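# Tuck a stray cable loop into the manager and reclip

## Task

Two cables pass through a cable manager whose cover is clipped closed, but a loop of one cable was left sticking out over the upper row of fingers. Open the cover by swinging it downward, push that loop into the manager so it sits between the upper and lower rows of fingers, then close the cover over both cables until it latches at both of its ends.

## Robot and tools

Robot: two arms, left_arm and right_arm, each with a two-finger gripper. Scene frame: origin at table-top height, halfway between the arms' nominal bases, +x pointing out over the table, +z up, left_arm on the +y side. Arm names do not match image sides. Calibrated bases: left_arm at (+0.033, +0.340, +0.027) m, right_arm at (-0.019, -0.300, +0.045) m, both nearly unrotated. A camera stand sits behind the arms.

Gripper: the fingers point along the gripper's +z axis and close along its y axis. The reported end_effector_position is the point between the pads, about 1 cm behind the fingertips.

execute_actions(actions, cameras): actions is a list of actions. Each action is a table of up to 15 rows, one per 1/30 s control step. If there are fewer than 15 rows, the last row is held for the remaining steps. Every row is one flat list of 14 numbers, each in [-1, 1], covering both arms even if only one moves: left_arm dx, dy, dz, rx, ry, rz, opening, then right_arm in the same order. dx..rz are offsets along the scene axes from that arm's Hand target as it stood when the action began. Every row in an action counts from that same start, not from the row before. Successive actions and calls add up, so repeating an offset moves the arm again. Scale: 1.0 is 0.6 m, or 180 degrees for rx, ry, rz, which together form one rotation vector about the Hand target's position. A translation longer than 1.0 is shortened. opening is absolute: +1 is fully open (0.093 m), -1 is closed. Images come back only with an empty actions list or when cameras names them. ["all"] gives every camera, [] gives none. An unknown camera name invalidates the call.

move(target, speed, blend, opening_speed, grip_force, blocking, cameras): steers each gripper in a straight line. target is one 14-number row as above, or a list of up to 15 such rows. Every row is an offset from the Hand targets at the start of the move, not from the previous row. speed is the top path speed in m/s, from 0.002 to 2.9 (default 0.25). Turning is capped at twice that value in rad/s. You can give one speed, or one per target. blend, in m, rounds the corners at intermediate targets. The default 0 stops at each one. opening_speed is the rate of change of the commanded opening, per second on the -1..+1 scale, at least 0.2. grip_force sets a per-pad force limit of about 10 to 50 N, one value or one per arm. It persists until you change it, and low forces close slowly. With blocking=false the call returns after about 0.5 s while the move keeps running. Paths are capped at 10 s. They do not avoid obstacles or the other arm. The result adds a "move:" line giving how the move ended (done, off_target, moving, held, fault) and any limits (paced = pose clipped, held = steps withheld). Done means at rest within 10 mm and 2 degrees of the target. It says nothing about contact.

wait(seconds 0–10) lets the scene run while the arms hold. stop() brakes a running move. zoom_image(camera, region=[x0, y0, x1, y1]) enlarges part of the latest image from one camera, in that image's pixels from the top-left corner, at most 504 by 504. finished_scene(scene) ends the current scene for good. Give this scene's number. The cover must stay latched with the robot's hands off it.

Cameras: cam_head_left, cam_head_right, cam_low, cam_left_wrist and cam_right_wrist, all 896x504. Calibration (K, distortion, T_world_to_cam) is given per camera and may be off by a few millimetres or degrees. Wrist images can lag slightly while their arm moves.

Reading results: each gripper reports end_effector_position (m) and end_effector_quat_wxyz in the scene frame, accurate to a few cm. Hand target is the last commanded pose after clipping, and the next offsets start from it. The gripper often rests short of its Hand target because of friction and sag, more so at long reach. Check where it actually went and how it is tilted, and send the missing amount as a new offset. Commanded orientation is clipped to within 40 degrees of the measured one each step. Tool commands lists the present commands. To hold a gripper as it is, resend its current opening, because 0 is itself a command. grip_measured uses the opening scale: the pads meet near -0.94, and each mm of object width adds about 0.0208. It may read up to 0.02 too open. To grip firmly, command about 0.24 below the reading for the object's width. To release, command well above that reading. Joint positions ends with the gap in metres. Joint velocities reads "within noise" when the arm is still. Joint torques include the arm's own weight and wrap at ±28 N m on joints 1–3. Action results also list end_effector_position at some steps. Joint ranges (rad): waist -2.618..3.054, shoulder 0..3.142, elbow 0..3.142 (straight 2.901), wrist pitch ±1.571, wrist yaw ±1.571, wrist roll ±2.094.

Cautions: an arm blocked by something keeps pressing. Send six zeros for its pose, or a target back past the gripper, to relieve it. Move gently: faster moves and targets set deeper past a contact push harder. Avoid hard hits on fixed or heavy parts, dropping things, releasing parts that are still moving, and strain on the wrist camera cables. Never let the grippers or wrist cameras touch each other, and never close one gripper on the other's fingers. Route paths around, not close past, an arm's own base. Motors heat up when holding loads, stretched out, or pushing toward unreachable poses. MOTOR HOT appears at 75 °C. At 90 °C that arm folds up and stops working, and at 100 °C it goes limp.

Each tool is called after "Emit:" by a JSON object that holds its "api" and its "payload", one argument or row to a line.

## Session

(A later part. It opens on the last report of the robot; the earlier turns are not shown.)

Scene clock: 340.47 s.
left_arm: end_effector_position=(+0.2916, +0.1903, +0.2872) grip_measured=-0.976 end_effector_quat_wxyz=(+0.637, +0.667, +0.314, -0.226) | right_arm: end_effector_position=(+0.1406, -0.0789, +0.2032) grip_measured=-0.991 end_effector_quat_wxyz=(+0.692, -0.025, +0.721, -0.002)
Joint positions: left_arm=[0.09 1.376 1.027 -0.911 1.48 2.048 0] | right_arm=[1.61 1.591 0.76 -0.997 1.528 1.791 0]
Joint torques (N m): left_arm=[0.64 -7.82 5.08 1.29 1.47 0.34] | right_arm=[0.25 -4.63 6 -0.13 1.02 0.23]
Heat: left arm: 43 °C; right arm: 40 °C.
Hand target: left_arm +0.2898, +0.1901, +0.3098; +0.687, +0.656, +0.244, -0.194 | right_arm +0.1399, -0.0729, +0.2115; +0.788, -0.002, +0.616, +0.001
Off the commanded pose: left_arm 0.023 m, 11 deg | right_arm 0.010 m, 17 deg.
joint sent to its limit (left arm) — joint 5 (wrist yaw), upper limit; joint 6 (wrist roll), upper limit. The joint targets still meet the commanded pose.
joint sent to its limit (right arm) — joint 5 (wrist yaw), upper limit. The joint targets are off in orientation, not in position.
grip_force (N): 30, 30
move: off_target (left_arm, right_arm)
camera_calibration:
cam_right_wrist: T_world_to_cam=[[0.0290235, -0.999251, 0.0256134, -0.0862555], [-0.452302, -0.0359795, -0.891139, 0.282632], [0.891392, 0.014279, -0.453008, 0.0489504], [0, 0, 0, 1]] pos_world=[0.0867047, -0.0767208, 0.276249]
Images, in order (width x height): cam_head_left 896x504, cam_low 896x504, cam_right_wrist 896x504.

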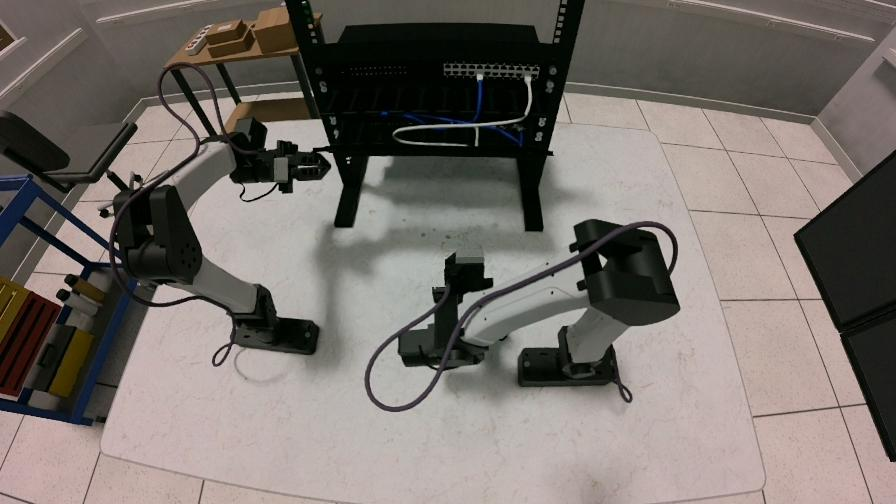

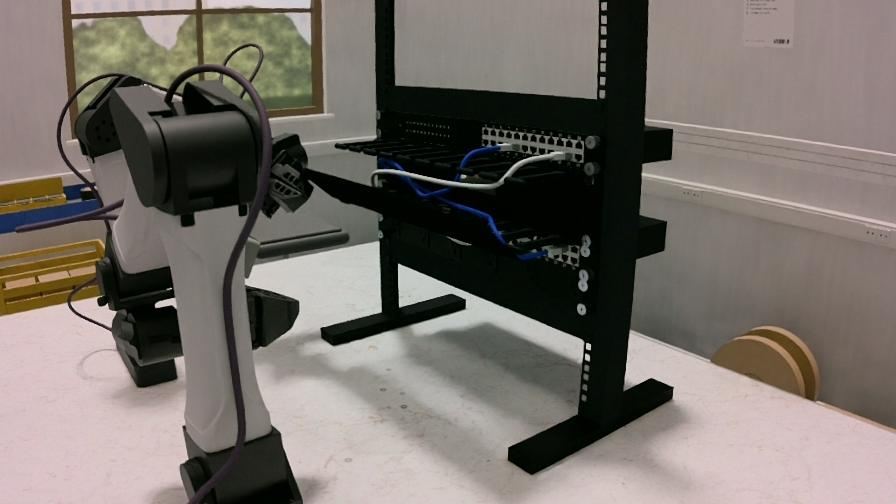

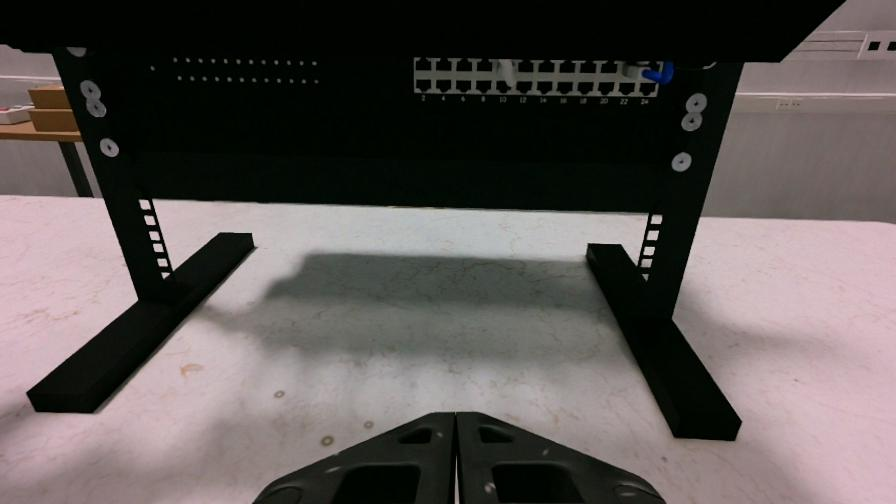

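Emit:
{"api": "zoom_image", "payload": {
  "camera": "cam_right_wrist",
  "region": [380, 0, 680, 170]
}}

Emit:
{"api": "zoom_image", "payload": {
  "camera": "cam_low",
  "region": [300, 110, 620, 290]
}}

Scaled by 1.680.

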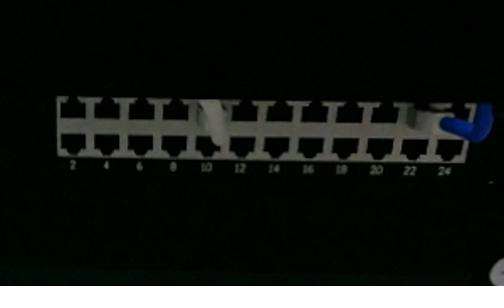

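Scaled by 1.575.

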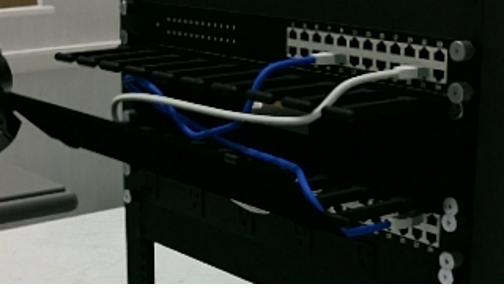

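Emit:
{"api": "move", "payload": {
  "target": [0,0,0,0,0,0,-1,0.0335,-0.21,-0.01,-0.505,0.1466,0.025,-1],
  "cameras": ["cam_right_wrist"]
}}

Scene clock: 363.23 s.
left_arm: end_effector_position=(+0.2916, +0.1903, +0.2872) grip_measured=-0.976 end_effector_quat_wxyz=(+0.637, +0.667, +0.314, -0.226) | right_arm: end_effector_position=(+0.1605, -0.1960, +0.2104) grip_measured=-0.991 end_effector_quat_wxyz=(-0.414, +0.573, -0.581, +0.404)
Joint positions: left_arm=[0.09 1.376 1.027 -0.911 1.48 2.048 0] | right_arm=[1.376 0.692 0.467 -0.835 1.182 -0.525 0]
Joint torques (N m): left_arm=[0.62 -7.83 5.16 1.29 1.45 0.35] | right_arm=[-0.55 -0.28 5.16 1.02 0.41 0.01]
Heat: left arm: 40 °C; right arm: 38 °C.
Hand target: left_arm +0.2898, +0.1901, +0.3098; +0.687, +0.656, +0.244, -0.194 | right_arm +0.1600, -0.1988, +0.2056; -0.406, +0.579, -0.579, +0.406
Off the commanded pose: left_arm 0.023 m, 11 deg | right_arm 0.006 m, 1 deg.
joint sent to its limit (left arm) — joint 5 (wrist yaw), upper limit; joint 6 (wrist roll), upper limit. The joint targets still meet the commanded pose.
grip_force (N): 30, 30
move: off_target (left_arm)
camera_calibration:
cam_right_wrist: T_world_to_cam=[[0.327638, -0.0294631, 0.944344, -0.255132], [-0.397627, -0.910986, 0.109534, -0.0970015], [0.857057, -0.411384, -0.310189, -0.0717862], [0, 0, 0, 1]] pos_world=[0.106545, -0.125416, 0.22929]
Images, in order (width x height): cam_right_wrist 896x504.

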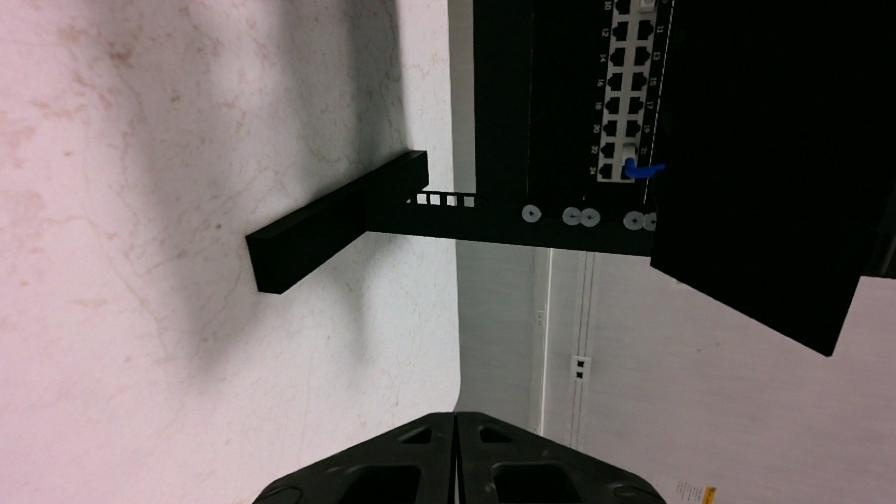

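Emit:
{"api": "move", "payload": {
  "target": [0,0,0,0,0,0,-1,0.05,0.2,-0.01,0,0,0,-1],
  "cameras": ["cam_right_wrist"]
}}

Emit:
{"api": "zoom_image", "payload": {
  "camera": "cam_right_wrist",
  "region": [550, 0, 850, 400]
}}

Scene clock: 368.30 s.
left_arm: end_effector_position=(+0.2916, +0.1903, +0.2872) grip_measured=-0.976 end_effector_quat_wxyz=(+0.637, +0.667, +0.314, -0.226) | right_arm: end_effector_position=(+0.1879, -0.0846, +0.1976) grip_measured=-0.991 end_effector_quat_wxyz=(-0.401, +0.582, -0.574, +0.413)
Joint positions: left_arm=[0.09 1.376 1.027 -0.911 1.48 2.048 0] | right_arm=[1.351 1.308 0.682 -0.423 1.171 -0.582 0]
Joint torques (N m): left_arm=[0.61 -7.77 5.09 1.3 1.45 0.35] | right_arm=[-0.57 -3.19 6.99 1.26 0.4 -0.02]
Heat: left arm: 40 °C; right arm: 38 °C.
Hand target: left_arm +0.2898, +0.1901, +0.3098; +0.687, +0.656, +0.244, -0.194 | right_arm +0.1900, -0.0789, +0.1994; -0.406, +0.579, -0.579, +0.406
Off the commanded pose: left_arm 0.023 m, 11 deg | right_arm 0.006 m, 1 deg.
joint sent to its limit (left arm) — joint 5 (wrist yaw), upper limit; joint 6 (wrist roll), upper limit. The joint targets still meet the commanded pose.
grip_force (N): 30, 30
move: off_target (left_arm)
camera_calibration:
cam_right_wrist: T_world_to_cam=[[0.334502, 0.00733355, 0.942366, -0.246554], [-0.397213, -0.905707, 0.148043, 0.00956565], [0.854593, -0.423841, -0.300048, -0.0561145], [0, 0, 0, 1]] pos_world=[0.134227, -0.0133118, 0.214091]
Images, in order (width x height): cam_right_wrist 896x504.

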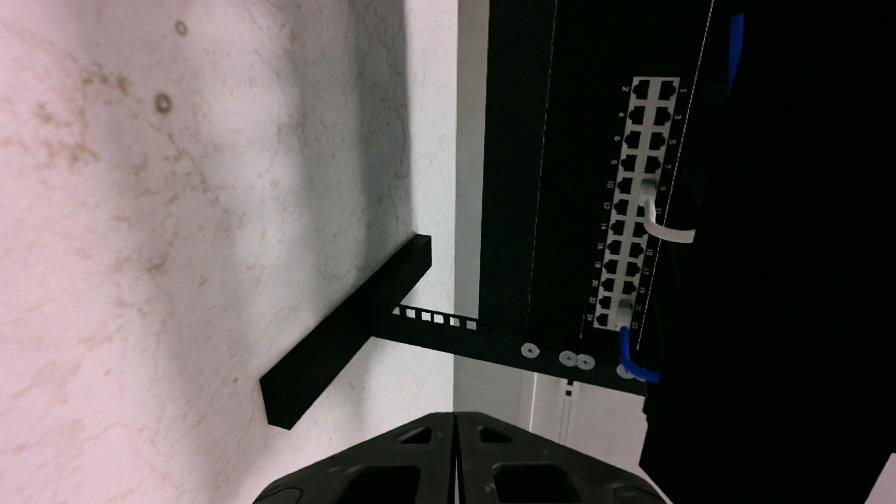

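Scaled by 1.260.

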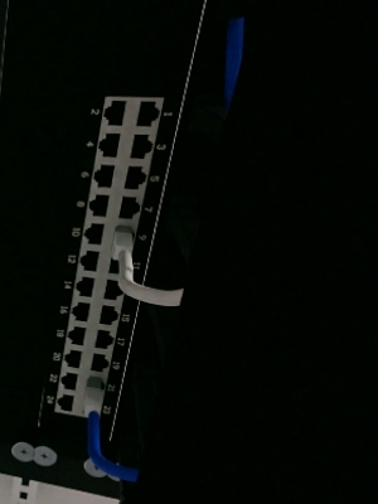

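Emit:
{"api": "move", "payload": {
  "target": [
    [-0.0163,0,-0.033,0,0,0,-1,-0.1,-0.1,0,0,0,0,-1],
    [0.002,0,-0.092,0,0,0,-1,-0.1,-0.1,0,0,0,0,-1],
    [0.0232,0,-0.127,0,0,0,-1,-0.1,-0.1,0,0,0,0,-1],
    [0.0762,0,-0.153,0,0,0,-1,-0.1,-0.1,0,0,0,0,-1],
    [0.135,0,-0.147,0,0,0,-1,-0.1,-0.1,0,0,0,0,-1]
  ],
  "speed": 0.08,
  "blend": [0.01,0.01,0.01,0.01,0],
  "cameras": ["cam_low","cam_head_left"]
}}

Scene clock: 385.87 s.
left_arm: end_effector_position=(+0.3825, +0.1940, +0.2080) grip_measured=-0.976 end_effector_quat_wxyz=(+0.657, +0.679, +0.276, -0.175) | right_arm: end_effector_position=(+0.1313, -0.1435, +0.1950) grip_measured=-0.991 end_effector_quat_wxyz=(-0.401, +0.581, -0.578, +0.410)
Joint positions: left_arm=[0.081 1.728 0.973 -0.112 1.473 1.791 0] | right_arm=[1.622 1.228 0.659 -1.167 1.216 0.162 0]
Joint torques (N m): left_arm=[-0.24 -9.09 4.04 1.22 1.41 -0.17] | right_arm=[0.69 -1.65 6.99 0.03 0.64 0.15]
Motor temperatures (°C): left_arm=[23 37 39 33 26 23 28] | right_arm=[25 37 39 29 27 24 26]
Heat: left arm: 39 °C; right arm: 39 °C.
Hand target: left_arm +0.3708, +0.1901, +0.2216; +0.687, +0.656, +0.244, -0.194 | right_arm +0.1301, -0.1388, +0.1995; -0.406, +0.579, -0.579, +0.406
Off the commanded pose: left_arm 0.018 m, 6 deg | right_arm 0.007 m, 1 deg.
joint sent to its limit (left arm) — joint 5 (wrist yaw), upper limit. The joint targets still meet the commanded pose.
grip_force (N): 30, 30
move: off_target (left_arm)
Images, in order (width x height): cam_head_left 896x504, cam_low 896x504.

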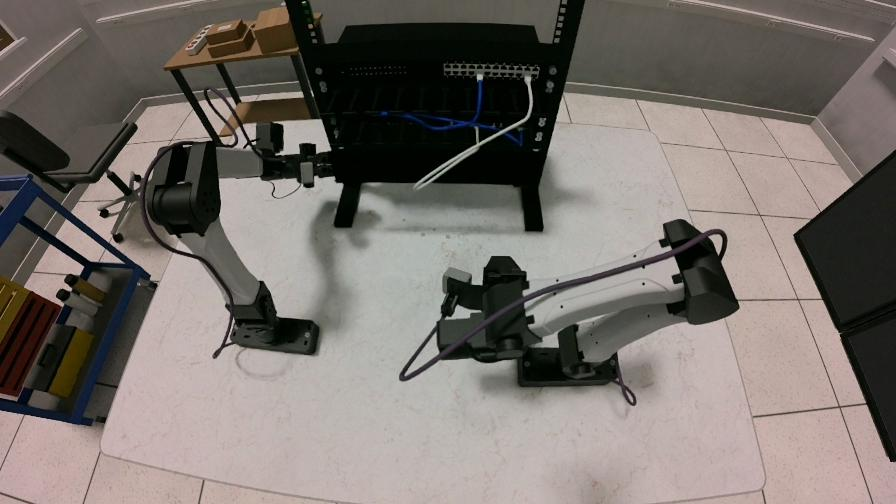

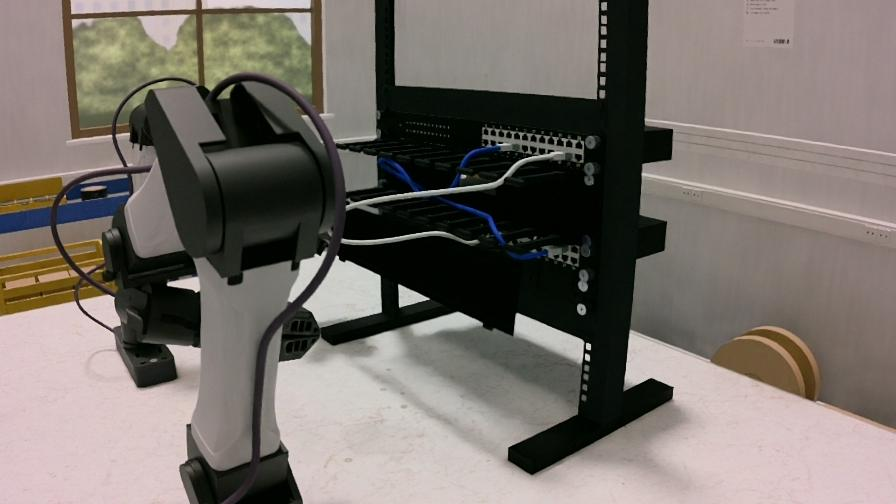

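Emit:
{"api": "zoom_image", "payload": {
  "camera": "cam_low",
  "region": [320, 130, 600, 290]
}}

Scaled by 1.800.

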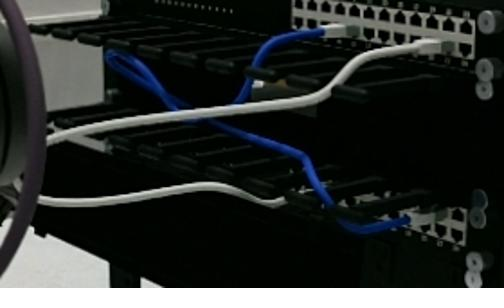

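Emit:
{"api": "move", "payload": {
  "target": [0,0,0,0,0,0,-1,0.1,-0.03,0.0,0,0,0,-1],
  "cameras": ["cam_right_wrist"]
}}

Emit:
{"api": "zoom_image", "payload": {
  "camera": "cam_right_wrist",
  "region": [550, 0, 896, 420]
}}

Emit:
{"api": "move", "payload": {
  "target": [0,0,0,0,0,0,-1,-0.1,-0.03,0.25,0,0,0,-1],
  "cameras": ["cam_right_wrist"]
}}

Emit:
{"api": "zoom_image", "payload": {
  "camera": "cam_right_wrist",
  "region": [450, 0, 850, 420]
}}

Scene clock: 395.57 s.
left_arm: end_effector_position=(+0.3825, +0.1940, +0.2080) grip_measured=-0.976 end_effector_quat_wxyz=(+0.657, +0.679, +0.276, -0.175) | right_arm: end_effector_position=(+0.1896, -0.1567, +0.2011) grip_measured=-0.991 end_effector_quat_wxyz=(-0.402, +0.580, -0.577, +0.411)
Joint positions: left_arm=[0.081 1.728 0.973 -0.112 1.473 1.791 0] | right_arm=[1.237 0.908 0.457 -0.4 1.102 -0.792 0]
Joint torques (N m): left_arm=[-0.14 -8.69 4.49 1.03 1.41 -0.01] | right_arm=[-0.51 -2.22 5.29 1.48 0.33 -0.04]
Heat: left arm: 38 °C; right arm: 39 °C.
Hand target: left_arm +0.3709, +0.1906, +0.2209; +0.676, +0.668, +0.243, -0.196 (not the last commanded pose) | right_arm +0.1900, -0.1568, +0.1995; -0.406, +0.579, -0.579, +0.406
Off the commanded pose: left_arm 0.018 m, 6 deg | right_arm 0.002 m, 1 deg.
joint sent to its limit (left arm) — joint 5 (wrist yaw), upper limit.
grip_force (N): 30, 30
move: off_target (left_arm)
camera_calibration:
cam_right_wrist: T_world_to_cam=[[0.336576, -0.0000419909, 0.941656, -0.251236], [-0.398626, -0.905984, 0.142441, -0.0542273], [0.85312, -0.423311, -0.304949, -0.0856593], [0, 0, 0, 1]] pos_world=[0.136021, -0.0854002, 0.21818]
Images, in order (width x height): cam_right_wrist 896x504.

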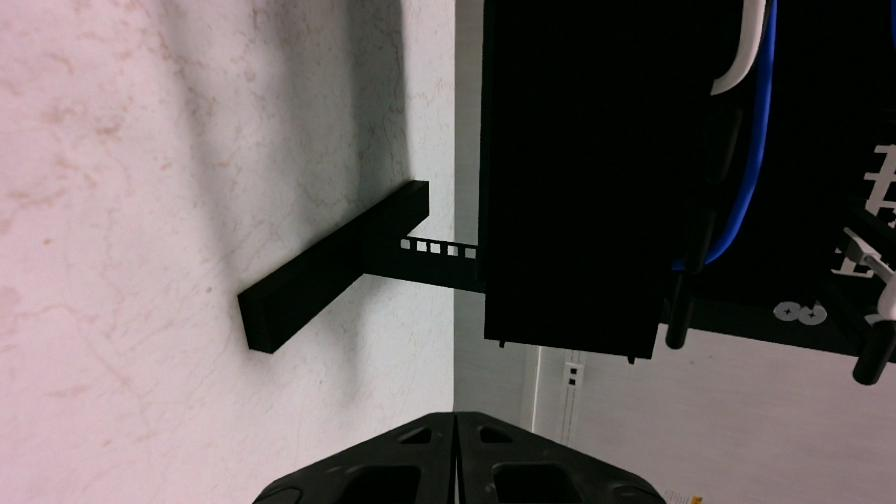

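Scaled by 1.200.

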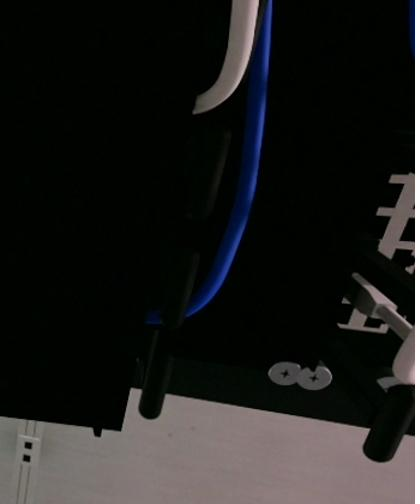

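Scene clock: 397.37 s.
left_arm: end_effector_position=(+0.3825, +0.1940, +0.2080) grip_measured=-0.976 end_effector_quat_wxyz=(+0.657, +0.679, +0.276, -0.175) | right_arm: end_effector_position=(+0.1316, -0.1727, +0.3452) grip_measured=-0.991 end_effector_quat_wxyz=(-0.438, +0.610, -0.547, +0.370)
Joint positions: left_arm=[0.081 1.728 0.973 -0.112 1.473 1.791 0] | right_arm=[1.631 0.927 1.12 -1.558 1.213 -0.19 0]
Joint torques (N m): left_arm=[-0.13 -8.64 4.49 1.04 1.39 0] | right_arm=[-0.51 0.1 7.02 0.54 0.47 0.11]
Heat: left arm: 38 °C; right arm: 40 °C.
Hand target: left_arm +0.3709, +0.1906, +0.2209; +0.676, +0.668, +0.243, -0.196 | right_arm +0.1300, -0.1749, +0.3495; -0.406, +0.579, -0.579, +0.406
Off the commanded pose: left_arm 0.018 m, 5 deg | right_arm 0.005 m, 8 deg.
joint sent to its limit (left arm) — joint 5 (wrist yaw), upper limit. The joint targets still meet the commanded pose.
joint sent to its limit (right arm) — joint 4 (wrist pitch), lower limit. The joint targets are off in orientation, not in position.
grip_force (N): 30, 30
move: off_target (left_arm, right_arm)
camera_calibration:
cam_right_wrist: T_world_to_cam=[[0.342311, 0.005845, 0.939568, -0.366519], [-0.274705, -0.955665, 0.106028, -0.124772], [0.898532, -0.294398, -0.325529, 0.0244131], [0, 0, 0, 1]] pos_world=[0.0692522, -0.109911, 0.365546]
Images, in order (width x height): cam_right_wrist 896x504.

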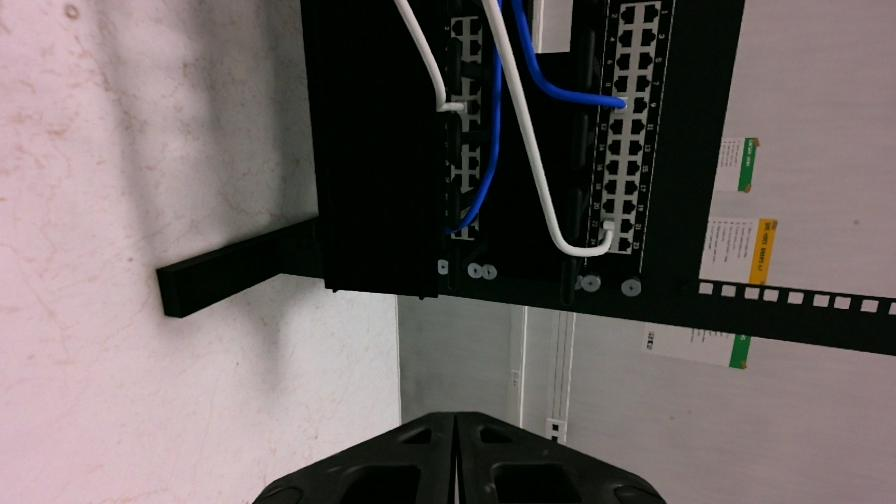

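Scaled by 1.200.

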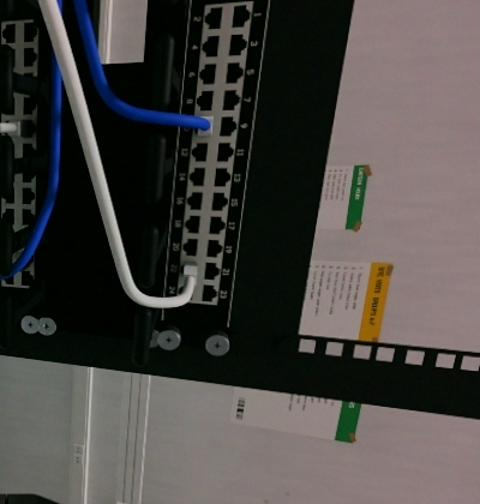

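Emit:
{"api": "move", "payload": {
  "target": [0,0,0,0,0,0,-1,0.05,0.297,-0.107,0,0,0,-0.1],
  "cameras": ["cam_right_wrist","cam_low","cam_head_right"]
}}

Scene clock: 409.83 s.
left_arm: end_effector_position=(+0.3825, +0.1940, +0.2080) grip_measured=-0.976 end_effector_quat_wxyz=(+0.657, +0.679, +0.276, -0.175) | right_arm: end_effector_position=(+0.1576, -0.0025, +0.2799) grip_measured=-0.102 end_effector_quat_wxyz=(-0.396, +0.588, -0.573, +0.412)
Joint positions: left_arm=[0.081 1.728 0.973 -0.112 1.473 1.791 0] | right_arm=[1.508 1.633 1.352 -1.144 1.212 -0.187 0.04]
Joint torques (N m): left_arm=[-0.09 -8.69 4.52 1.03 1.4 -0.02] | right_arm=[-0.61 -6.31 7.77 0.72 0.66 0]
Heat: left arm: 39 °C; right arm: 40 °C.
Hand target: left_arm +0.3709, +0.1906, +0.2209; +0.676, +0.668, +0.243, -0.196 | right_arm +0.1600, +0.0034, +0.2853; -0.406, +0.579, -0.579, +0.406
Off the commanded pose: left_arm 0.018 m, 5 deg | right_arm 0.008 m, 2 deg.
joint sent to its limit (left arm) — joint 5 (wrist yaw), upper limit. The joint targets still meet the commanded pose.
grip_force (N): 30, 30
move: off_target (left_arm)
camera_calibration:
cam_right_wrist: T_world_to_cam=[[0.344293, 0.01765, 0.938696, -0.314952], [-0.390047, -0.906768, 0.16011, 0.0552182], [0.854006, -0.421261, -0.305309, 0.0309923], [0, 0, 0, 1]] pos_world=[0.103506, 0.0686848, 0.296266]
Images, in order (width x height): cam_head_right 896x504, cam_low 896x504, cam_right_wrist 896x504.

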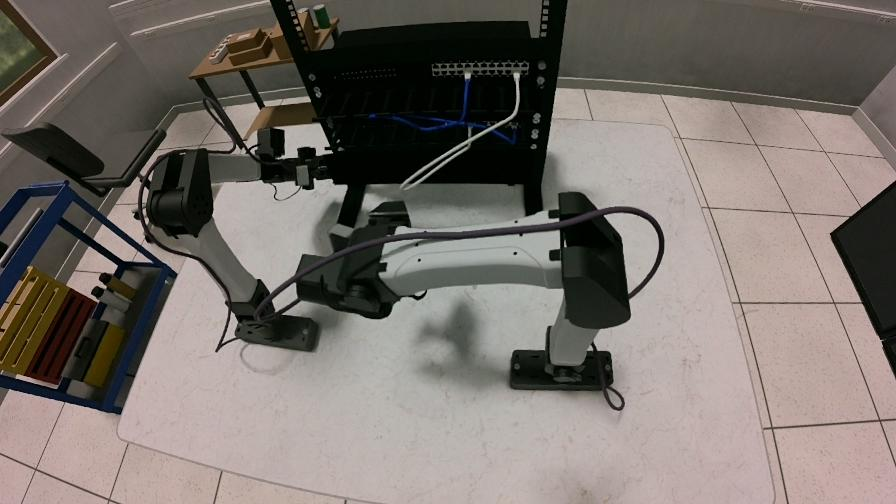

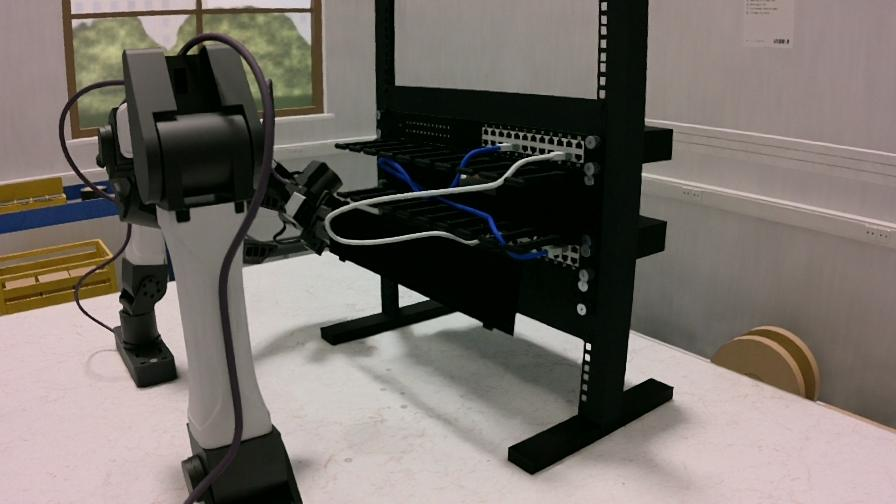

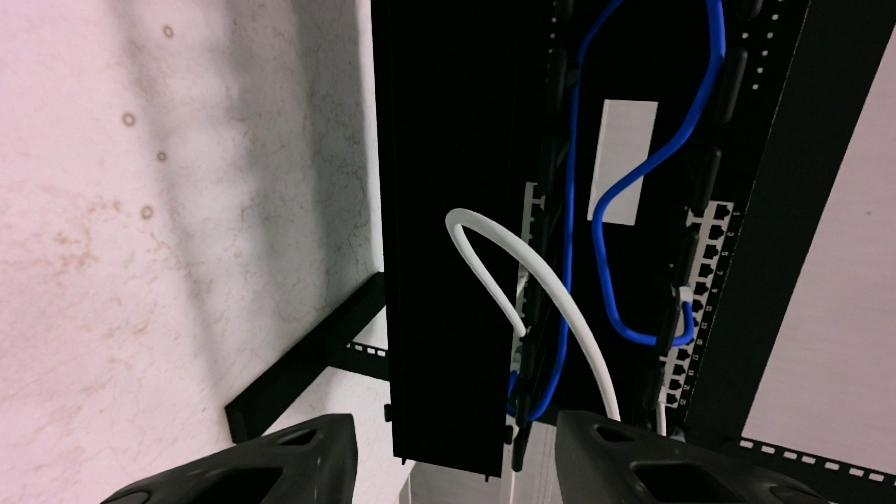

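Emit:
{"api": "move", "payload": {
  "target": [
    [0,0,0,0,0,0,-1,0.05,0.0,-0.025,0,0,0,0.4],
    [0,0,0,0,0,0,-1,0.175,0.0,-0.032,0,0,0,0.4]
  ],
  "speed": 0.15,
  "cameras": ["cam_right_wrist","cam_low"]
}}

Scene clock: 419.53 s.
left_arm: end_effector_position=(+0.3825, +0.1940, +0.2080) grip_measured=-0.976 end_effector_quat_wxyz=(+0.657, +0.679, +0.276, -0.175) | right_arm: end_effector_position=(+0.2653, +0.0051, +0.2606) grip_measured=+0.398 end_effector_quat_wxyz=(-0.395, +0.583, -0.577, +0.414)
Joint positions: left_arm=[0.081 1.728 0.973 -0.112 1.473 1.791 0] | right_arm=[1.181 1.621 1.18 -0.351 1.064 -0.873 0.064]
Joint torques (N m): left_arm=[-0.1 -8.66 4.53 1.03 1.39 -0.01] | right_arm=[-0.31 -10.02 5.38 1.57 0.26 0]
Heat: left arm: 39 °C; right arm: 40 °C.
Hand target: left_arm +0.3709, +0.1906, +0.2209; +0.676, +0.668, +0.243, -0.196 | right_arm +0.2650, +0.0033, +0.2662; -0.406, +0.579, -0.579, +0.406
Off the commanded pose: left_arm 0.018 m, 5 deg | right_arm 0.006 m, 2 deg.
joint sent to its limit (left arm) — joint 5 (wrist yaw), upper limit. The joint targets still meet the commanded pose.
grip_force (N): 30, 30
move: off_target (left_arm)
camera_calibration:
cam_right_wrist: T_world_to_cam=[[0.342883, 0.0107799, 0.939316, -0.333867], [-0.40074, -0.902702, 0.156643, 0.110741], [0.849611, -0.430132, -0.305201, -0.0625544], [0, 0, 0, 1]] pos_world=[0.212003, 0.0766589, 0.277168]
Images, in order (width x height): cam_low 896x504, cam_right_wrist 896x504.

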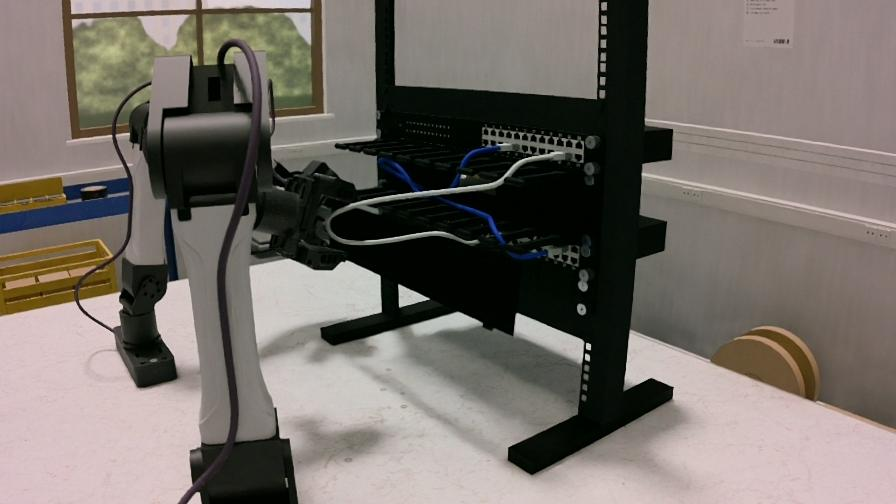

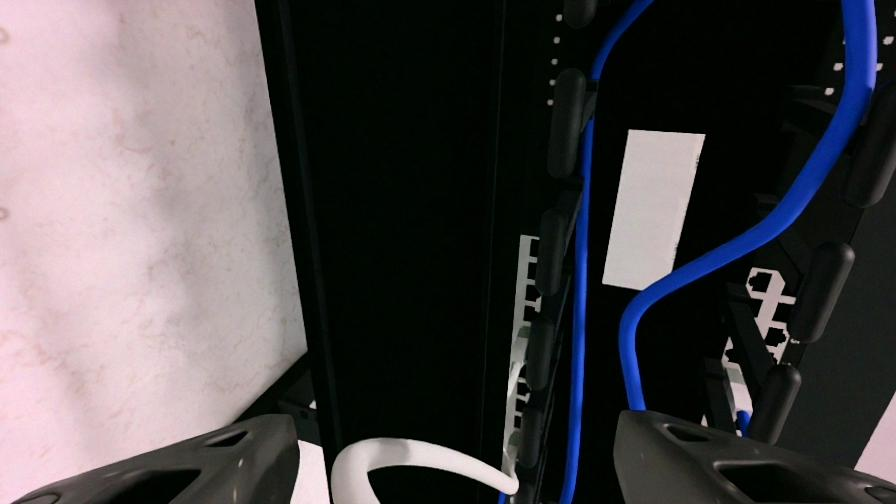

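Emit:
{"api": "zoom_image", "payload": {
  "camera": "cam_right_wrist",
  "region": [200, 350, 700, 504]
}}

Emit:
{"api": "zoom_image", "payload": {
  "camera": "cam_low",
  "region": [240, 150, 520, 290]
}}

Scaled by 1.008.

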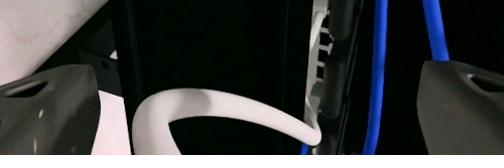

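Scaled by 1.800.

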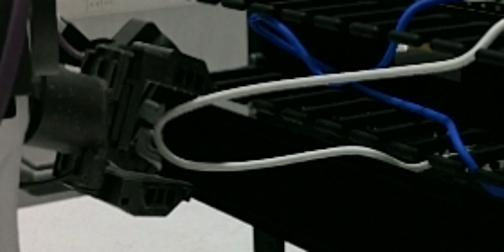

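Emit:
{"api": "move", "payload": {
  "target": [
    [0,0,0,0,0,0,-1,0,-0.02,-0.013,0,0,0,0.4],
    [0,0,0,0,0,0,-1,0,-0.02,-0.013,0,0,0,-1]
  ],
  "speed": 0.15,
  "cameras": ["cam_right_wrist","cam_low"]
}}

Emit:
{"api": "zoom_image", "payload": {
  "camera": "cam_low",
  "region": [240, 150, 520, 290]
}}

Scene clock: 431.33 s.
left_arm: end_effector_position=(+0.3825, +0.1940, +0.2080) grip_measured=-0.976 end_effector_quat_wxyz=(+0.657, +0.679, +0.276, -0.175) | right_arm: end_effector_position=(+0.2649, -0.0059, +0.2513) grip_measured=-0.911 end_effector_quat_wxyz=(-0.394, +0.586, -0.575, +0.414)
Joint positions: left_arm=[0.081 1.728 0.973 -0.112 1.473 1.791 0] | right_arm=[1.168 1.587 1.106 -0.297 1.053 -0.896 0.001]
Joint torques (N m): left_arm=[-0.08 -8.64 4.51 1.03 1.41 -0.01] | right_arm=[-0.53 -9.88 5.37 1.58 0.28 0]
Heat: left arm: 40 °C; right arm: 40 °C.
Hand target: left_arm +0.3709, +0.1906, +0.2209; +0.676, +0.668, +0.243, -0.196 | right_arm +0.2650, -0.0086, +0.2584; -0.406, +0.579, -0.579, +0.406
Off the commanded pose: left_arm 0.018 m, 5 deg | right_arm 0.008 m, 2 deg.
joint sent to its limit (left arm) — joint 5 (wrist yaw), upper limit. The joint targets still meet the commanded pose.
grip_force (N): 30, 30
move: off_target (left_arm)
camera_calibration:
cam_right_wrist: T_world_to_cam=[[0.345411, 0.0168753, 0.9383, -0.325405], [-0.397065, -0.903305, 0.162415, 0.0997976], [0.850312, -0.428666, -0.305311, -0.0699434], [0, 0, 0, 1]] pos_world=[0.211498, 0.0656567, 0.267764]
Images, in order (width x height): cam_low 896x504, cam_right_wrist 896x504.

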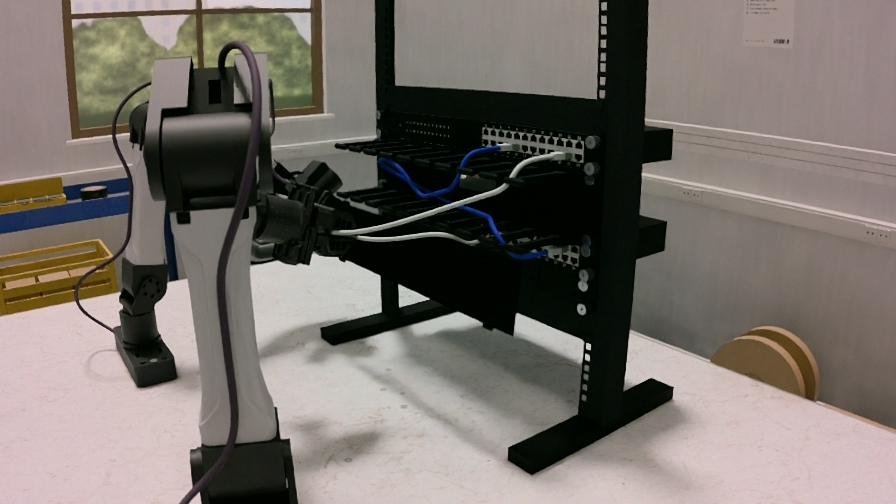

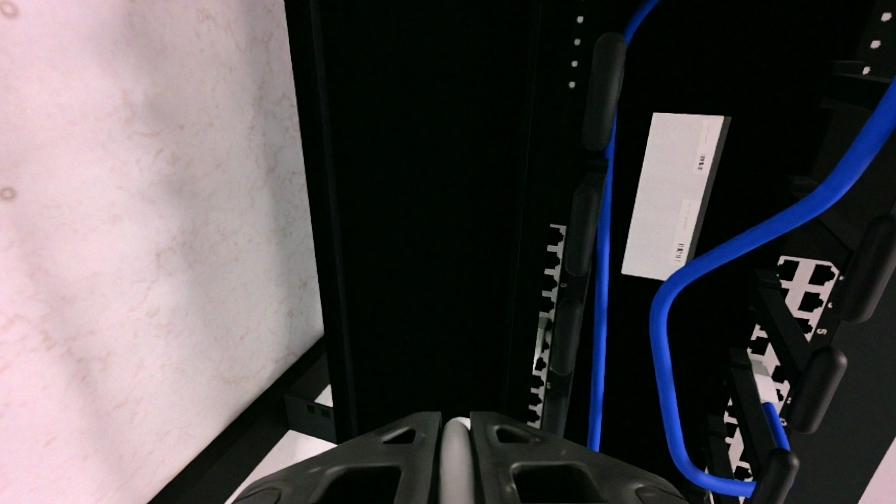

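Scaled by 1.800.

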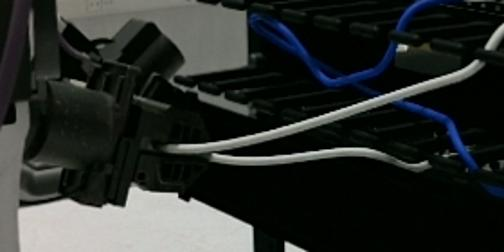

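Emit:
{"api": "move", "payload": {
  "target": [
    [0,0,0,0,0,0,-1,0.01,0.01,0.09,0,0,0,-1],
    [0,0,0,0,0,0,-1,0.207,0.045,0.09,0,0,0,-1]
  ],
  "speed": 0.12,
  "cameras": ["cam_right_wrist","cam_low","cam_head_right"]
}}

Emit:
{"api": "zoom_image", "payload": {
  "camera": "cam_low",
  "region": [300, 130, 580, 290]
}}

Scene clock: 437.50 s.
left_arm: end_effector_position=(+0.3825, +0.1940, +0.2080) grip_measured=-0.976 end_effector_quat_wxyz=(+0.657, +0.679, +0.276, -0.175) | right_arm: end_effector_position=(+0.3791, +0.0130, +0.2985) grip_measured=-0.919 end_effector_quat_wxyz=(-0.386, +0.591, -0.579, +0.408)
Joint positions: left_arm=[0.081 1.728 0.973 -0.112 1.473 1.791 0] | right_arm=[0.916 1.815 1.525 -0.3 0.845 -1.144 0.001]
Joint torques (N m): left_arm=[-0.16 -8.66 4.46 1.04 1.39 -0.02] | right_arm=[-1.28 -8.53 9.72 1.97 0.11 -0.12]
Heat: left arm: 40 °C; right arm: 41 °C.
Hand target: left_arm +0.3709, +0.1906, +0.2209; +0.676, +0.668, +0.243, -0.196 | right_arm +0.3893, +0.0182, +0.3123; -0.406, +0.579, -0.579, +0.406
Off the commanded pose: left_arm 0.018 m, 5 deg | right_arm 0.018 m, 3 deg.
joint sent to its limit (left arm) — joint 5 (wrist yaw), upper limit. The joint targets still meet the commanded pose.
grip_force (N): 30, 30
move: off_target (left_arm, right_arm)
camera_calibration:
cam_right_wrist: T_world_to_cam=[[0.366791, 0.0200194, 0.930088, -0.415043], [-0.393955, -0.902358, 0.174783, 0.149669], [0.842771, -0.430522, -0.32309, -0.136389], [0, 0, 0, 1]] pos_world=[0.326141, 0.0846452, 0.315801]
Images, in order (width x height): cam_head_right 896x504, cam_low 896x504, cam_right_wrist 896x504.

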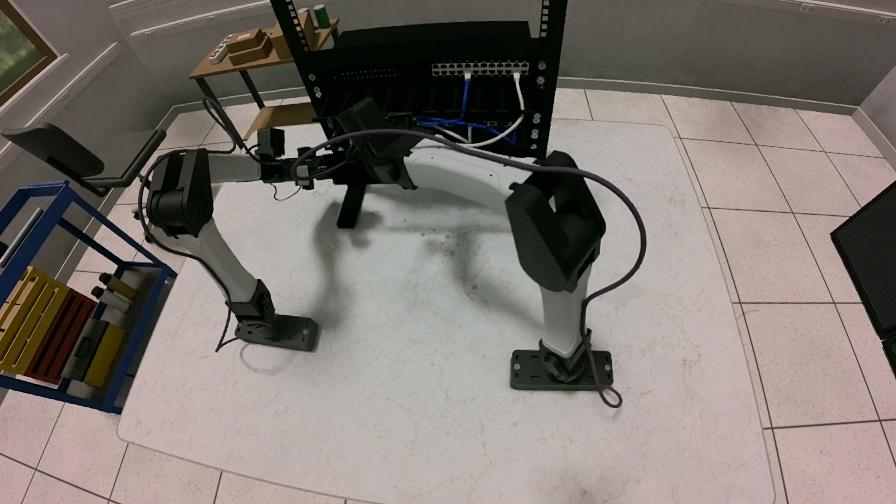

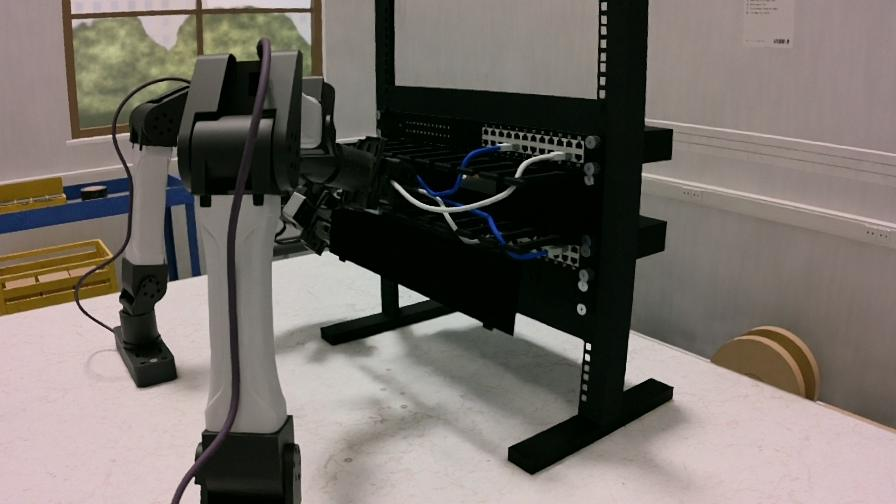

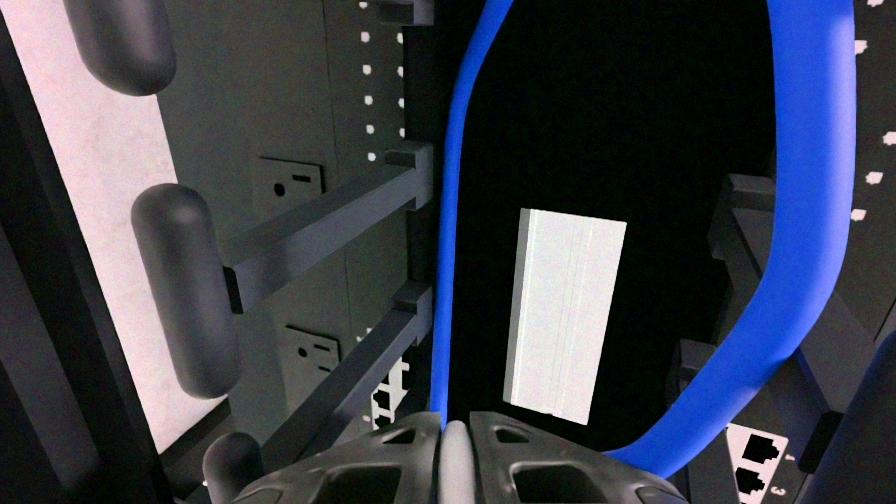

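Scaled by 1.800.

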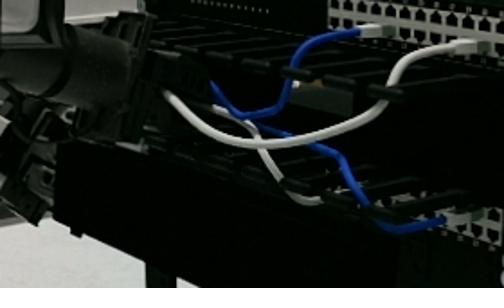

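Emit:
{"api": "move", "payload": {
  "target": [0,0,0,0,0,0,-1,0.0,0.08,0.01,0,0,0,-1],
  "speed": 0.08,
  "cameras": ["cam_right_wrist","cam_low","cam_head_right"]
}}

Emit:
{"api": "zoom_image", "payload": {
  "camera": "cam_low",
  "region": [300, 130, 580, 290]
}}

Scene clock: 443.97 s.
left_arm: end_effector_position=(+0.3825, +0.1940, +0.2080) grip_measured=-0.976 end_effector_quat_wxyz=(+0.657, +0.679, +0.276, -0.175) | right_arm: end_effector_position=(+0.3850, +0.0470, +0.2950) grip_measured=-0.920 end_effector_quat_wxyz=(-0.361, +0.600, -0.579, +0.419)
Joint positions: left_arm=[0.081 1.728 0.973 -0.112 1.473 1.791 0] | right_arm=[0.959 1.976 1.759 -0.46 0.9 -1.101 0.001]
Joint torques (N m): left_arm=[-0.12 -8.69 4.49 1.03 1.39 -0.01] | right_arm=[1.42 -10.28 10.62 2.12 0.18 0.01]
Heat: left arm: 40 °C; right arm: 41 °C.
Hand target: left_arm +0.3709, +0.1906, +0.2209; +0.676, +0.668, +0.243, -0.196 | right_arm +0.3892, +0.0663, +0.3183; -0.406, +0.579, -0.579, +0.406
Off the commanded pose: left_arm 0.018 m, 5 deg | right_arm 0.031 m, 6 deg.
joint sent to its limit (left arm) — joint 5 (wrist yaw), upper limit. The joint targets still meet the commanded pose.
grip_force (N): 30, 30
move: off_target (left_arm, right_arm)
camera_calibration:
cam_right_wrist: T_world_to_cam=[[0.388893, 0.0583246, 0.919435, -0.421781], [-0.405654, -0.885202, 0.227732, 0.171316], [0.827168, -0.461536, -0.320589, -0.121072], [0, 0, 0, 1]] pos_world=[0.33367, 0.120371, 0.309972]
Images, in order (width x height): cam_head_right 896x504, cam_low 896x504, cam_right_wrist 896x504.

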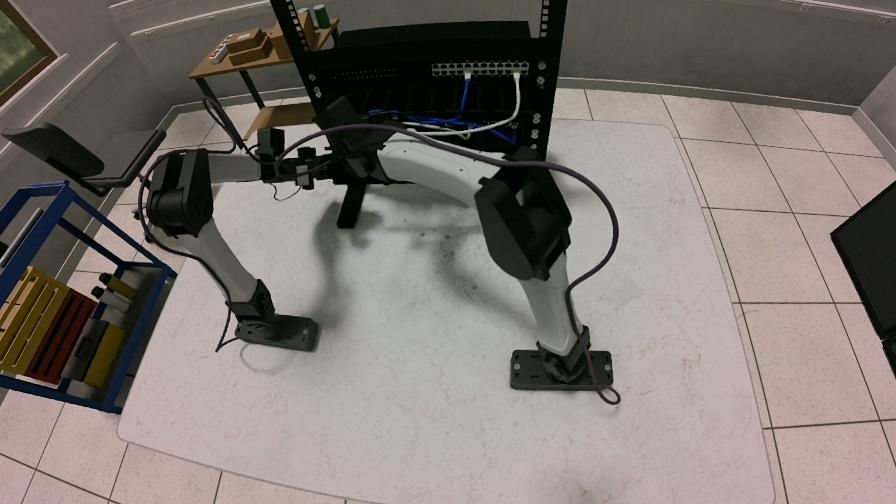

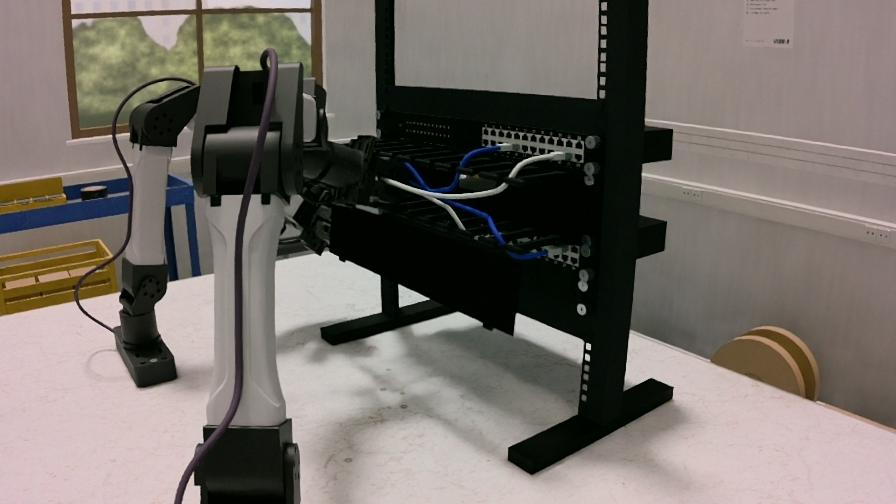

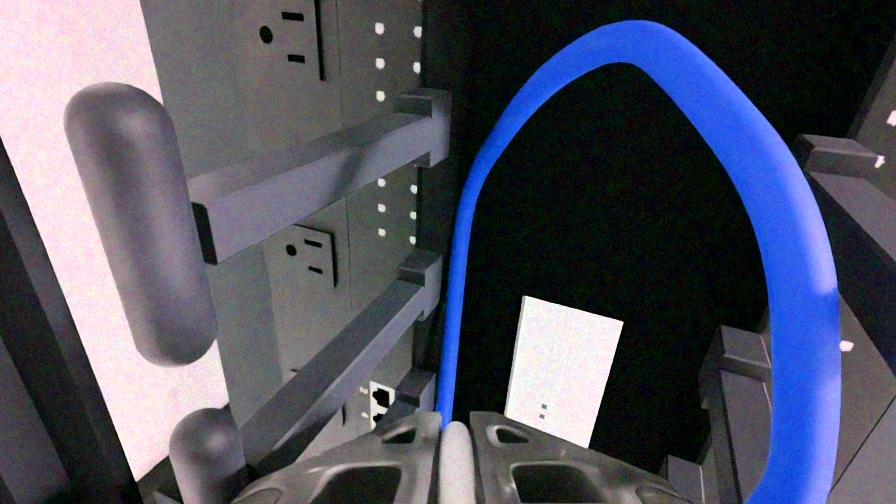

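Scaled by 1.800.

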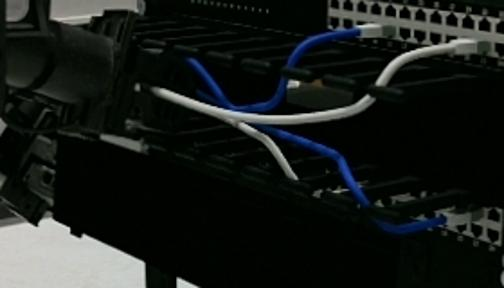

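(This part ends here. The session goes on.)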